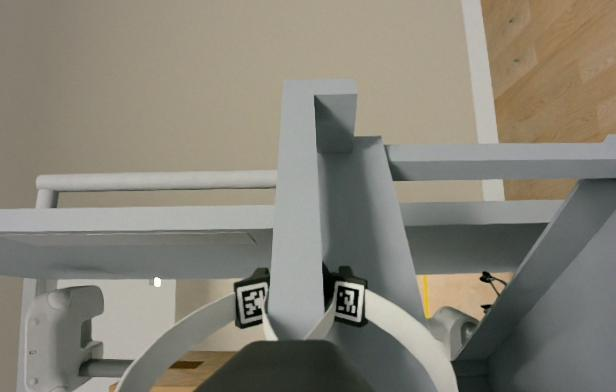

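Request:
move(blocking=false, r2={"base": {"translate_m": -0.15}})

Request:
wait(seconds=1.5)

Request:
move(blocking=false, r2={"base": {"rotate_rad": 0.17}, "joints": {"arm_m": 0.05, "lift_m": 0.95, "gripper_m": 0.1, "wrist_roll_rad": 0.0}})

Request:
wait(seconds=1.5)

Request:
move(blocking=false, r2={"base": {"strafe_m": 0.88}})

Request:
wait(seconds=4.5, cameras=["r1_head_camera", "r2_head_camera", "r2_head_right_camera"])

Scene clock: 770.93 s.
earlier move: r2 done
move: r2 moving
r1: as last shown
r1.lidar_m: 0.25 0.30 0.25 - 0.25 0.25 0.46 3.56 0.96 1.60 2.78 0.28
r1.servo_current: wrist_yaw_rad=39(65) wrist_pitch_rad=39(46) wrist_roll_rad=46(59) gripper_m=39(46)
r1.wrist_depth_mm: 136 138 - 530 282 200 - / 108 138 - 544 286 193 - / 112 138 245 544 286 193 161 / 134 151 - 549 289 194 - / 1921 - - 554 287 195 162 / 1205 1205 194 554 191 195 163 / 842 750 759 153 270 176 -
r2.base_odometry: x=-1.386 y=-1.978 heading=-2.159
r2.turned_by_wheels: +0.000
r2.turned_by_imu: +0.000
r2.base_tilt: forward=-0.6 right=+0.1
r2.lidar_m: 0.44 0.52 2.43 2.71 2.74 3.30 3.84 3.57 2.27 2.03 2.07 0.75
r2.base_status: translate_m moving
r2.joint_positions: lift_m=+0.681 arm_m=+0.200 wrist_yaw_rad=-0.003 wrist_pitch_rad=+0.004 wrist_roll_rad=+1.569 gripper_m=+0.130
r2.joint_status: all done
r2.measured_speeds: translate_m=-0.123 strafe_m=+0.001 rotate_rad=+0.002 lift_m=+0.000 arm_m=+0.000 wrist_yaw_rad=+0.000 wrist_pitch_rad=+0.000 wrist_roll_rad=+0.000
r2.motor_effort: lift_m=+19(19) arm_m=+6(7) wheel_0=-5(8) wheel_1=-8(9) wheel_2=+11(13)
r2.servo_current: wrist_yaw_rad=39(65) wrist_pitch_rad=39(52) wrist_roll_rad=46(52) gripper_m=52(59)
r2.hand_pose: x=+0.6589 y=-0.0882 z=+0.8581 quat_wxyz=(+0.708, +0.706, +0.000, -0.002) (m; r2's base frame)
r2.wrist_depth_mm: - - - - - 1499 1182 / - - - 327 - 1499 1182 / - - - 296 370 370 377 / - - - 250 329 - 1182 / 1464 627 627 216 271 - 535 / - - 217 183 213 603 - / - 1078 512 - 227 768 -
pictures: none

Scene clock: 772.27 s.
earlier move: r2 done
r1.base_odometry: x=-1.189 y=+1.538 heading=+2.870
r1.turned_by_wheels: +0.000
r1.turned_by_imu: +0.000
r1.base_tilt: forward=-1.6 right=+1.3
r1.lidar_m: 0.25 0.32 0.25 - 0.25 0.25 0.49 3.50 0.98 1.61 2.76 0.29
r1.base_status: not commanded
r1.joint_positions: lift_m=+0.127 arm_m=+0.000 wrist_yaw_rad=+3.092 wrist_pitch_rad=+0.002 wrist_roll_rad=+0.000 gripper_m=+0.056
r1.joint_status: not commanded
r1.measured_speeds: all 0
r1.motor_effort: lift_m=+20(20) arm_m=+4(4) wheel_0=-7(7) wheel_1=+10(10) wheel_2=-3(3)
r1.servo_current: wrist_yaw_rad=46(72) wrist_pitch_rad=46(52) wrist_roll_rad=52(59) gripper_m=39(52)
r1.hand_pose: x=-0.1128 y=+0.1016 z=+0.3046 quat_wxyz=(+0.025, -0.001, +0.000, +1.000) (m; r1's base frame)
r1.wrist_depth_mm: 136 138 - 535 281 199 - / 108 138 - 539 285 192 - / 112 139 246 539 286 193 161 / 134 150 - 554 289 193 - / 1921 - - 554 289 195 163 / 1182 1205 194 554 191 194 163 / 842 750 741 153 273 176 -
r2.base_odometry: x=-1.320 y=-1.879 heading=-2.160
r2.turned_by_wheels: +0.000
r2.turned_by_imu: +0.000
r2.base_tilt: forward=-0.7 right=+0.1
r2.lidar_m: 0.57 0.70 2.57 2.70 2.71 3.32 3.74 3.63 2.30 2.05 2.09 2.29
r2.base_status: done
r2.joint_positions: lift_m=+0.681 arm_m=+0.200 wrist_yaw_rad=-0.003 wrist_pitch_rad=+0.004 wrist_roll_rad=+1.569 gripper_m=+0.130
r2.joint_status: all done
r2.measured_speeds: all 0
r2.motor_effort: lift_m=+19(19) arm_m=+6(7) wheel_0=-4(11) wheel_1=-4(9) wheel_2=+2(13)
r2.servo_current: wrist_yaw_rad=52(65) wrist_pitch_rad=39(52) wrist_roll_rad=59(59) gripper_m=52(59)
r2.hand_pose: x=+0.6589 y=-0.0882 z=+0.8581 quat_wxyz=(+0.708, +0.706, +0.000, -0.002) (m; r2's base frame)
r2.wrist_depth_mm: - - - - - 1576 1182 / - - - - - 1576 1182 / - - - 445 - 1499 1078 / - 768 768 424 - - 455 / - 778 788 373 373 661 - / - 220 217 283 194 - - / 1576 - 539 - - - -
wait: 1.33 of 1.5 s (r2 has come to rest)
pictures: none

Scene clock: 772.77 s.
move: r2 moving
r1: as last shown
r1.base_tilt: forward=-1.6 right=+1.2
r1.lidar_m: 0.25 0.32 0.25 - 0.25 0.25 0.48 3.53 0.98 1.60 2.74 0.30
r1.servo_current: wrist_yaw_rad=46(65) wrist_pitch_rad=46(52) wrist_roll_rad=33(65) gripper_m=33(46)
r1.wrist_depth_mm: 136 138 - 530 281 200 - / 108 138 - 535 285 193 - / 112 139 245 544 286 193 161 / 134 150 - 549 289 194 - / 1983 - - 549 289 195 163 / 1205 1205 193 554 191 195 163 / 842 759 759 154 273 177 -
r2.base_odometry: x=-1.320 y=-1.879 heading=-1.997
r2.turned_by_wheels: +0.163
r2.turned_by_imu: +0.159
r2.base_tilt: forward=-0.7 right=+0.1
r2.lidar_m: 0.57 1.01 2.79 2.68 2.79 3.78 3.82 2.96 2.16 2.06 2.14 0.71
r2.base_status: rotate_rad moving
r2.joint_positions: lift_m=+0.719 arm_m=+0.149 wrist_yaw_rad=-0.002 wrist_pitch_rad=+0.004 wrist_roll_rad=+0.981 gripper_m=+0.117
r2.joint_status: lift_m moving; arm_m moving; wrist_roll_rad moving; gripper_m moving
r2.measured_speeds: translate_m=+0.000 strafe_m=-0.002 rotate_rad=+0.200 lift_m=+0.146 arm_m=-0.195 wrist_yaw_rad=+0.000 wrist_pitch_rad=+0.000 wrist_roll_rad=-1.820
r2.motor_effort: lift_m=+24(25) arm_m=-7(10) wheel_0=-4(10) wheel_1=-5(10) wheel_2=-5(10)
r2.servo_current: wrist_yaw_rad=46(52) wrist_pitch_rad=39(46) wrist_roll_rad=59(85) gripper_m=85(85)
r2.hand_pose: x=+0.6086 y=-0.0881 z=+0.8958 quat_wxyz=(+0.882, +0.471, +0.001, -0.002) (m; r2's base frame)
r2.wrist_depth_mm: - - 750 - - - - / - - - 768 399 452 - / - - - - 399 - 1499 / - - 580 - 368 - 1397 / - - 580 591 329 - - / - 574 200 247 198 - - / - - 569 - - - -
pictures: none

Scene clock: 774.27 s.
earlier move: r2 moving
r1.base_odometry: x=-1.189 y=+1.538 heading=+2.870
r1.turned_by_wheels: +0.000
r1.turned_by_imu: +0.000
r1.base_tilt: forward=-1.6 right=+1.3
r1.lidar_m: 0.25 0.33 0.25 - 0.25 0.25 0.50 3.52 0.95 1.63 2.75 0.29
r1.base_status: not commanded
r1.joint_positions: lift_m=+0.127 arm_m=+0.000 wrist_yaw_rad=+3.092 wrist_pitch_rad=+0.002 wrist_roll_rad=+0.000 gripper_m=+0.056
r1.joint_status: not commanded
r1.measured_speeds: all 0
r1.motor_effort: lift_m=+20(20) arm_m=+4(4) wheel_0=-6(8) wheel_1=+9(10) wheel_2=-3(3)
r1.servo_current: wrist_yaw_rad=39(72) wrist_pitch_rad=46(52) wrist_roll_rad=46(72) gripper_m=39(46)
r1.hand_pose: x=-0.1128 y=+0.1016 z=+0.3046 quat_wxyz=(+0.025, -0.001, +0.000, +1.000) (m; r1's base frame)
r1.wrist_depth_mm: 136 138 - 530 281 199 - / 108 138 - 539 285 192 - / 112 139 244 544 287 193 161 / 134 150 - 549 287 193 - / 1921 - - 544 287 194 163 / 1160 1205 193 559 191 195 163 / 842 750 741 153 272 177 -
r2.base_odometry: x=-1.320 y=-1.879 heading=-1.990
r2.turned_by_wheels: +0.006
r2.turned_by_imu: +0.006
r2.base_tilt: forward=-0.7 right=+0.1
r2.lidar_m: 0.58 1.06 2.81 2.69 2.81 3.83 3.82 2.93 2.16 2.05 2.14 0.73
r2.base_status: done
r2.joint_positions: lift_m=+0.950 arm_m=+0.050 wrist_yaw_rad=-0.002 wrist_pitch_rad=+0.004 wrist_roll_rad=+0.002 gripper_m=+0.100
r2.joint_status: lift_m moving; arm_m moving; wrist_roll_rad moving; the others done
r2.measured_speeds: all 0
r2.motor_effort: lift_m=+21(26) arm_m=-6(10) wheel_0=-2(10) wheel_1=-2(10) wheel_2=-4(10)
r2.servo_current: wrist_yaw_rad=46(59) wrist_pitch_rad=46(46) wrist_roll_rad=20(98) gripper_m=46(91)
r2.hand_pose: x=+0.5093 y=-0.0881 z=+1.1269 quat_wxyz=(+1.000, +0.001, +0.002, -0.001) (m; r2's base frame)
r2.wrist_depth_mm: - 1756 - - - - - / - - - - - - - / - - - - 854 - - / - - - - 854 - - / - 715 683 691 854 - - / - 676 196 691 185 - - / - 661 699 - - - -
wait: 1.50 s; no rest
pictures: none

Scene clock: 774.77 s.
earlier move: r2 done
move: r2 moving
r1: as last shown
r1.base_tilt: forward=-1.6 right=+1.2
r1.lidar_m: 0.25 0.31 0.25 - 0.25 0.25 0.50 3.52 0.98 1.62 2.75 0.28
r1.motor_effort: lift_m=+20(20) arm_m=+4(4) wheel_0=-7(7) wheel_1=+10(10) wheel_2=-3(3)
r1.servo_current: wrist_yaw_rad=46(65) wrist_pitch_rad=39(46) wrist_roll_rad=33(65) gripper_m=39(46)
r1.wrist_depth_mm: 136 138 - 530 282 200 - / 108 138 - 539 285 191 - / 112 139 245 544 286 193 161 / 134 150 - 549 287 194 - / 1983 - - 554 289 195 162 / 1205 1182 194 554 190 193 163 / 854 759 750 153 272 177 -
r2.base_odometry: x=-1.287 y=-1.894 heading=-1.990
r2.turned_by_wheels: +0.000
r2.turned_by_imu: +0.000
r2.base_tilt: forward=-0.7 right=+0.1
r2.lidar_m: 0.59 1.11 2.77 2.66 2.74 3.76 3.81 2.98 2.21 2.10 2.18 0.69
r2.base_status: strafe_m moving
r2.joint_positions: lift_m=+0.950 arm_m=+0.050 wrist_yaw_rad=-0.002 wrist_pitch_rad=+0.004 wrist_roll_rad=+0.002 gripper_m=+0.100
r2.joint_status: all done
r2.measured_speeds: translate_m=-0.001 strafe_m=+0.139 rotate_rad=+0.008 lift_m=+0.000 arm_m=+0.000 wrist_yaw_rad=+0.000 wrist_pitch_rad=+0.000 wrist_roll_rad=+0.000
r2.motor_effort: lift_m=+21(21) arm_m=-7(7) wheel_0=-11(11) wheel_1=+11(12) wheel_2=-2(3)
r2.servo_current: wrist_yaw_rad=46(59) wrist_pitch_rad=46(46) wrist_roll_rad=46(65) gripper_m=59(59)
r2.hand_pose: x=+0.5093 y=-0.0881 z=+1.1269 quat_wxyz=(+1.000, +0.001, +0.002, -0.001) (m; r2's base frame)
r2.wrist_depth_mm: - - - - - - - / - - - - - - - / - - - - - - - / - - - - - - - / - - 683 691 - - - / - 172 195 691 185 - - / - 137 691 - - - -
pictures: none

Scene clock: 778.53 s.
earlier move: r2 done
r1.base_odometry: x=-1.189 y=+1.538 heading=+2.870
r1.turned_by_wheels: +0.000
r1.turned_by_imu: +0.000
r1.base_tilt: forward=-1.6 right=+1.3
r1.lidar_m: 0.25 0.27 0.25 - 0.25 0.25 0.48 3.50 0.96 1.61 2.73 0.29
r1.base_status: not commanded
r1.joint_positions: lift_m=+0.127 arm_m=+0.000 wrist_yaw_rad=+3.092 wrist_pitch_rad=+0.002 wrist_roll_rad=+0.000 gripper_m=+0.056
r1.joint_status: not commanded
r1.measured_speeds: all 0
r1.motor_effort: lift_m=+20(20) arm_m=+4(4) wheel_0=-6(7) wheel_1=+9(10) wheel_2=-3(3)
r1.servo_current: wrist_yaw_rad=39(72) wrist_pitch_rad=33(52) wrist_roll_rad=59(72) gripper_m=33(46)
r1.hand_pose: x=-0.1128 y=+0.1016 z=+0.3046 quat_wxyz=(+0.025, -0.001, +0.000, +1.000) (m; r1's base frame)
r1.wrist_depth_mm: 136 138 - 530 282 199 - / 108 138 - 530 285 192 - / 112 139 245 544 286 193 162 / 134 150 - 544 289 194 - / 1921 - - 554 289 194 162 / 1229 1182 193 559 191 193 163 / 854 741 768 153 272 177 -
r2.base_odometry: x=-0.517 y=-2.237 heading=-1.990
r2.turned_by_wheels: +0.000
r2.turned_by_imu: +0.001
r2.base_tilt: forward=-0.7 right=+0.1
r2.lidar_m: 2.10 2.17 1.88 1.81 1.89 2.52 3.82 3.85 3.05 2.93 1.04 1.08
r2.base_status: done
r2.joint_positions: lift_m=+0.950 arm_m=+0.050 wrist_yaw_rad=-0.002 wrist_pitch_rad=+0.004 wrist_roll_rad=+0.002 gripper_m=+0.100
r2.joint_status: all done
r2.measured_speeds: all 0
r2.motor_effort: lift_m=+21(21) arm_m=-6(7) wheel_0=+0(14) wheel_1=+1(12) wheel_2=+0(3)
r2.servo_current: wrist_yaw_rad=52(59) wrist_pitch_rad=39(52) wrist_roll_rad=52(65) gripper_m=52(59)
r2.hand_pose: x=+0.5093 y=-0.0881 z=+1.1269 quat_wxyz=(+1.000, +0.001, +0.002, -0.001) (m; r2's base frame)
r2.wrist_depth_mm: - - - - - - - / - - - - - - - / - - - - - - - / - - - - - - - / - - - - - - 842 / - - 187 - 195 1397 798 / - - - - - - -
wait: 3.77 of 4.5 s (r2 has come to rest)
pictures: r1_head_camera, r2_head_camera, r2_head_right_camera
Images, in order (width x height): r1_head_camera 420x560, r2_head_camera 420x560, r2_head_right_camera 420x672.

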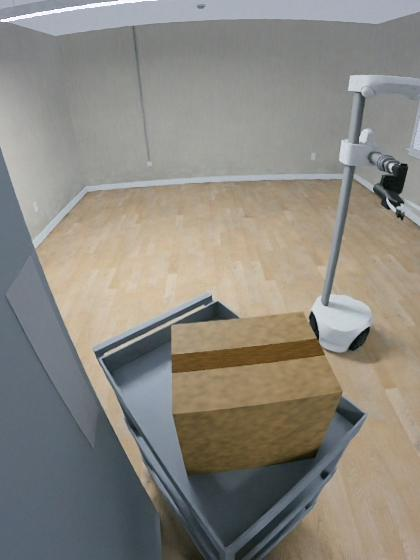

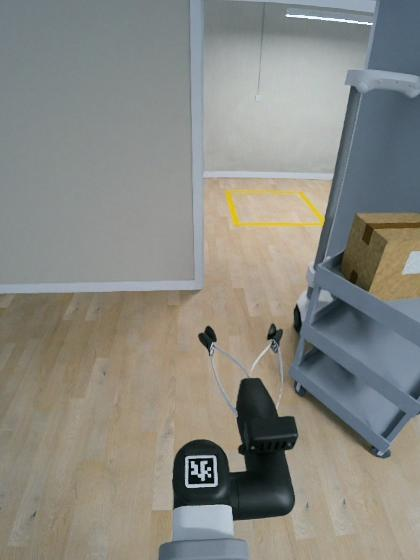

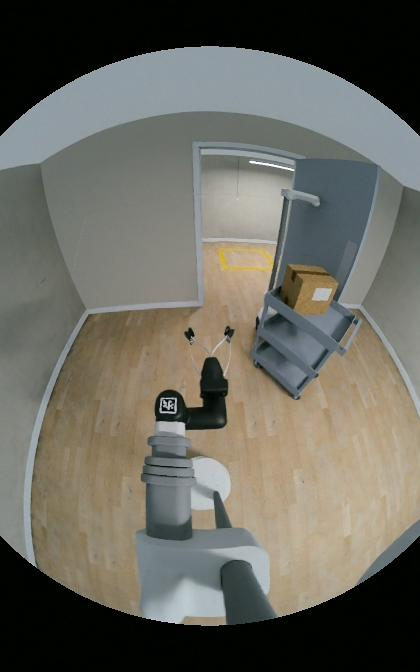

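Request:
move(blocking=false, r2={"base": {"rotate_rad": -2.155}, "joints": {"lift_m": 1.05, "arm_m": 0.0}})

Request:
wait(seconds=3.5)

Request:
move(blocking=false, r2={"base": {"translate_m": -0.70, "strafe_m": 1.05}})

Request:
wait(seconds=6, cameras=["r1_head_camera", "r2_head_camera", "r2_head_left_camera"])

Scene clock: 798.97 s.
move: r2 moving
r1: as last shown
r1.lidar_m: 0.25 0.33 0.25 - 0.25 0.25 0.49 3.54 0.97 1.63 2.76 0.30
r1.motor_effort: lift_m=+20(20) arm_m=+4(4) wheel_0=-7(7) wheel_1=+10(10) wheel_2=-3(3)
r1.servo_current: wrist_yaw_rad=52(65) wrist_pitch_rad=39(46) wrist_roll_rad=59(72) gripper_m=39(46)
r1.wrist_depth_mm: 136 138 - 535 282 198 - / 108 138 - 535 286 193 - / 112 138 245 544 286 192 161 / 133 150 - 544 287 193 - / 1983 - - 554 289 194 163 / 1182 1205 194 564 191 194 162 / 854 750 759 153 272 177 -
r2.base_odometry: x=-0.517 y=-2.237 heading=-2.210
r2.turned_by_wheels: -0.220
r2.turned_by_imu: -0.213
r2.base_tilt: forward=-0.7 right=+0.1
r2.lidar_m: 1.21 2.11 2.02 1.81 1.81 2.17 3.73 3.73 3.34 2.93 2.97 1.05
r2.base_status: rotate_rad moving
r2.joint_positions: lift_m=+0.988 arm_m=+0.009 wrist_yaw_rad=-0.002 wrist_pitch_rad=+0.004 wrist_roll_rad=+0.002 gripper_m=+0.100
r2.joint_status: lift_m moving; arm_m moving
r2.measured_speeds: translate_m=-0.001 strafe_m=-0.001 rotate_rad=-0.850 lift_m=+0.146 arm_m=-0.088 wrist_yaw_rad=+0.000 wrist_pitch_rad=+0.000 wrist_roll_rad=+0.000
r2.motor_effort: lift_m=+23(25) arm_m=-8(11) wheel_0=+8(10) wheel_1=+9(9) wheel_2=+9(10)
r2.servo_current: wrist_yaw_rad=46(65) wrist_pitch_rad=39(46) wrist_roll_rad=52(59) gripper_m=52(59)
r2.hand_pose: x=+0.4676 y=-0.0881 z=+1.1648 quat_wxyz=(+1.000, +0.001, +0.002, -0.001) (m; r2's base frame)
r2.wrist_depth_mm: - - - - - - - / - - - - - - - / - - - - - - - / - - - - - - 1098 / - - - - - 842 866 / - - 193 - 194 831 866 / - - - - - - -
pictures: none

Scene clock: 801.00 s.
earlier move: r2 done
r1.base_odometry: x=-1.189 y=+1.538 heading=+2.870
r1.turned_by_wheels: +0.000
r1.turned_by_imu: +0.000
r1.base_tilt: forward=-1.6 right=+1.3
r1.lidar_m: 0.25 0.32 0.25 - 0.25 0.25 0.49 3.53 0.95 1.59 2.75 0.28
r1.base_status: not commanded
r1.joint_positions: lift_m=+0.127 arm_m=+0.000 wrist_yaw_rad=+3.092 wrist_pitch_rad=+0.002 wrist_roll_rad=+0.000 gripper_m=+0.056
r1.joint_status: not commanded
r1.measured_speeds: all 0
r1.motor_effort: lift_m=+20(20) arm_m=+4(4) wheel_0=-7(7) wheel_1=+9(10) wheel_2=-3(3)
r1.servo_current: wrist_yaw_rad=52(72) wrist_pitch_rad=46(52) wrist_roll_rad=39(72) gripper_m=46(46)
r1.hand_pose: x=-0.1128 y=+0.1016 z=+0.3046 quat_wxyz=(+0.025, -0.001, +0.000, +1.000) (m; r1's base frame)
r1.wrist_depth_mm: 135 138 - 535 282 200 - / 108 138 - 539 286 192 - / 112 138 244 544 286 193 161 / 134 150 - 549 289 193 - / 1921 - - 549 290 195 162 / 1160 1182 193 554 191 195 163 / 831 759 759 153 271 177 -
r2.base_odometry: x=-0.517 y=-2.237 heading=+2.139
r2.turned_by_wheels: -1.934
r2.turned_by_imu: -1.882
r2.base_tilt: forward=-0.7 right=+0.1
r2.lidar_m: 3.07 2.91 1.05 1.06 2.05 2.16 1.93 1.81 1.88 2.46 3.72 3.84
r2.base_status: done
r2.joint_positions: lift_m=+1.050 arm_m=+0.000 wrist_yaw_rad=-0.002 wrist_pitch_rad=+0.004 wrist_roll_rad=+0.002 gripper_m=+0.100
r2.joint_status: all done
r2.measured_speeds: all 0
r2.motor_effort: lift_m=+21(25) arm_m=-7(11) wheel_0=+2(11) wheel_1=+3(11) wheel_2=+4(11)
r2.servo_current: wrist_yaw_rad=46(65) wrist_pitch_rad=46(52) wrist_roll_rad=46(59) gripper_m=52(59)
r2.hand_pose: x=+0.4593 y=-0.0881 z=+1.2269 quat_wxyz=(+1.000, +0.001, +0.002, -0.001) (m; r2's base frame)
r2.wrist_depth_mm: - - - - - - - / - - - - - - - / - - - - - - - / - - - - - - - / - - - - - - - / - - 193 - 196 - - / - - - - - - -
wait: 2.03 of 3.5 s (r2 has come to rest)
pictures: none

Scene clock: 801.50 s.
move: r2 moving
r1: as last shown
r1.base_tilt: forward=-1.6 right=+1.2
r1.lidar_m: 0.25 0.32 0.25 - 0.25 0.25 0.48 3.52 0.96 1.64 2.74 0.25
r1.motor_effort: lift_m=+20(20) arm_m=+4(4) wheel_0=-6(7) wheel_1=+9(10) wheel_2=-3(3)
r1.servo_current: wrist_yaw_rad=39(59) wrist_pitch_rad=39(46) wrist_roll_rad=26(59) gripper_m=39(46)
r1.wrist_depth_mm: 136 138 - 535 282 199 - / 108 138 - 539 286 193 - / 112 139 245 544 285 193 162 / 134 150 - 549 286 194 - / 1983 - - 549 290 194 163 / 1182 1205 193 559 191 195 163 / 854 750 759 153 272 177 -
r2.base_odometry: x=-0.529 y=-2.266 heading=+2.139
r2.turned_by_wheels: +0.001
r2.turned_by_imu: +0.001
r2.base_tilt: forward=-0.7 right=+0.1
r2.lidar_m: 3.11 2.95 1.04 1.05 2.05 2.15 1.94 1.80 1.85 2.43 3.74 3.84
r2.base_status: translate_m moving; strafe_m moving
r2.joint_positions: lift_m=+1.050 arm_m=+0.000 wrist_yaw_rad=-0.002 wrist_pitch_rad=+0.004 wrist_roll_rad=+0.002 gripper_m=+0.100
r2.joint_status: not commanded
r2.measured_speeds: translate_m=-0.064 strafe_m=+0.101 rotate_rad=+0.001 lift_m=+0.000 arm_m=+0.000 wrist_yaw_rad=+0.000 wrist_pitch_rad=+0.000 wrist_roll_rad=+0.000
r2.motor_effort: lift_m=+21(21) arm_m=-7(7) wheel_0=-8(13) wheel_1=+7(9) wheel_2=+9(10)
r2.servo_current: wrist_yaw_rad=39(52) wrist_pitch_rad=39(52) wrist_roll_rad=59(59) gripper_m=52(59)
r2.hand_pose: x=+0.4593 y=-0.0881 z=+1.2269 quat_wxyz=(+1.000, +0.001, +0.002, -0.001) (m; r2's base frame)
r2.wrist_depth_mm: - - - - - - - / - - - - - - - / - - - - - - - / - - - - - - - / - - - - - - - / - - 193 - 195 - - / - - - - - - -
pictures: none

Scene clock: 806.70 s.
earlier move: r2 done
r1.base_odometry: x=-1.189 y=+1.538 heading=+2.870
r1.turned_by_wheels: +0.000
r1.turned_by_imu: +0.000
r1.base_tilt: forward=-1.6 right=+1.3
r1.lidar_m: 0.25 0.33 0.25 - 0.25 0.25 0.49 3.53 0.97 0.85 0.74 0.29
r1.base_status: not commanded
r1.joint_positions: lift_m=+0.127 arm_m=+0.000 wrist_yaw_rad=+3.092 wrist_pitch_rad=+0.002 wrist_roll_rad=+0.000 gripper_m=+0.056
r1.joint_status: not commanded
r1.measured_speeds: all 0
r1.motor_effort: lift_m=+20(20) arm_m=+4(4) wheel_0=-7(8) wheel_1=+9(10) wheel_2=-3(3)
r1.servo_current: wrist_yaw_rad=33(78) wrist_pitch_rad=46(52) wrist_roll_rad=59(65) gripper_m=33(52)
r1.hand_pose: x=-0.1128 y=+0.1016 z=+0.3046 quat_wxyz=(+0.025, -0.001, +0.000, +1.000) (m; r1's base frame)
r1.wrist_depth_mm: 136 138 - 530 282 199 - / 108 138 - 535 285 192 - / 112 138 245 544 286 193 161 / 134 150 - 549 287 195 - / 1921 - - 554 287 194 163 / 1205 1205 193 564 191 195 163 / 854 741 750 153 271 177 -
r2.base_odometry: x=-1.025 y=-3.392 heading=+2.139
r2.turned_by_wheels: +0.000
r2.turned_by_imu: -0.001
r2.base_tilt: forward=-0.7 right=+0.0
r2.lidar_m: 0.60 0.56 0.74 3.99 0.81 0.87 1.15 1.76 1.86 2.43 4.96 4.39
r2.base_status: done
r2.joint_positions: lift_m=+1.050 arm_m=+0.000 wrist_yaw_rad=-0.002 wrist_pitch_rad=+0.004 wrist_roll_rad=+0.002 gripper_m=+0.100
r2.joint_status: not commanded
r2.measured_speeds: all 0
r2.motor_effort: lift_m=+21(21) arm_m=-7(7) wheel_0=-2(13) wheel_1=+2(9) wheel_2=+5(11)
r2.servo_current: wrist_yaw_rad=52(72) wrist_pitch_rad=39(52) wrist_roll_rad=46(59) gripper_m=52(65)
r2.hand_pose: x=+0.4593 y=-0.0881 z=+1.2269 quat_wxyz=(+1.000, +0.001, +0.002, -0.001) (m; r2's base frame)
r2.wrist_depth_mm: - - - - - - - / - - - - - - - / - - - - - - - / 831 - - - - - - / 820 - - - - - - / 615 621 190 - 195 - - / 449 477 - - - - -
wait: 5.20 of 6 s (r2 has come to rest)
pictures: r1_head_camera, r2_head_camera, r2_head_left_camera
Images, in order (width x height): r1_head_camera 420x560, r2_head_camera 420x560, r2_head_left_camera 420x672.

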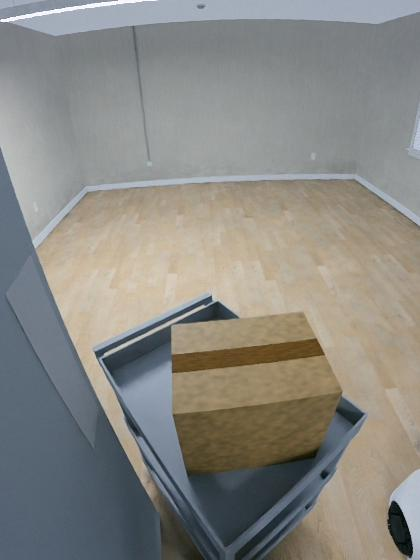

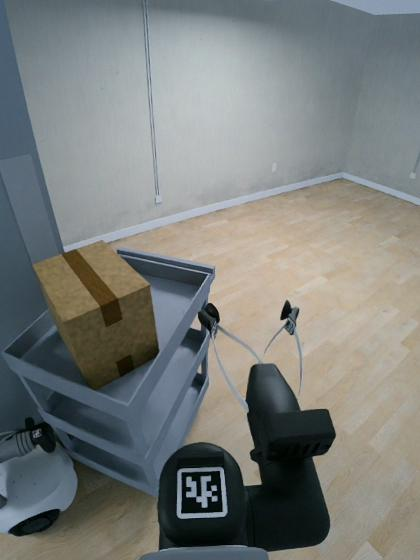

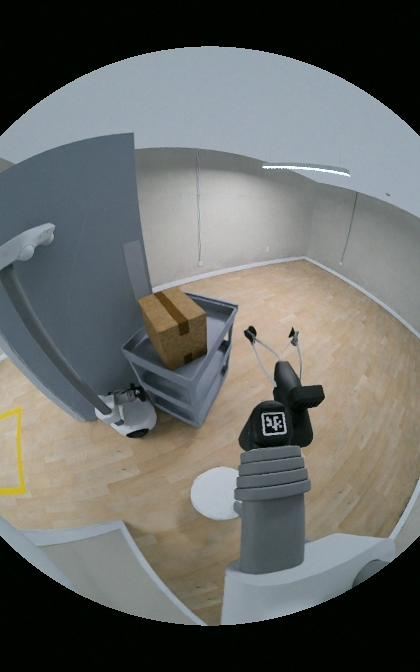

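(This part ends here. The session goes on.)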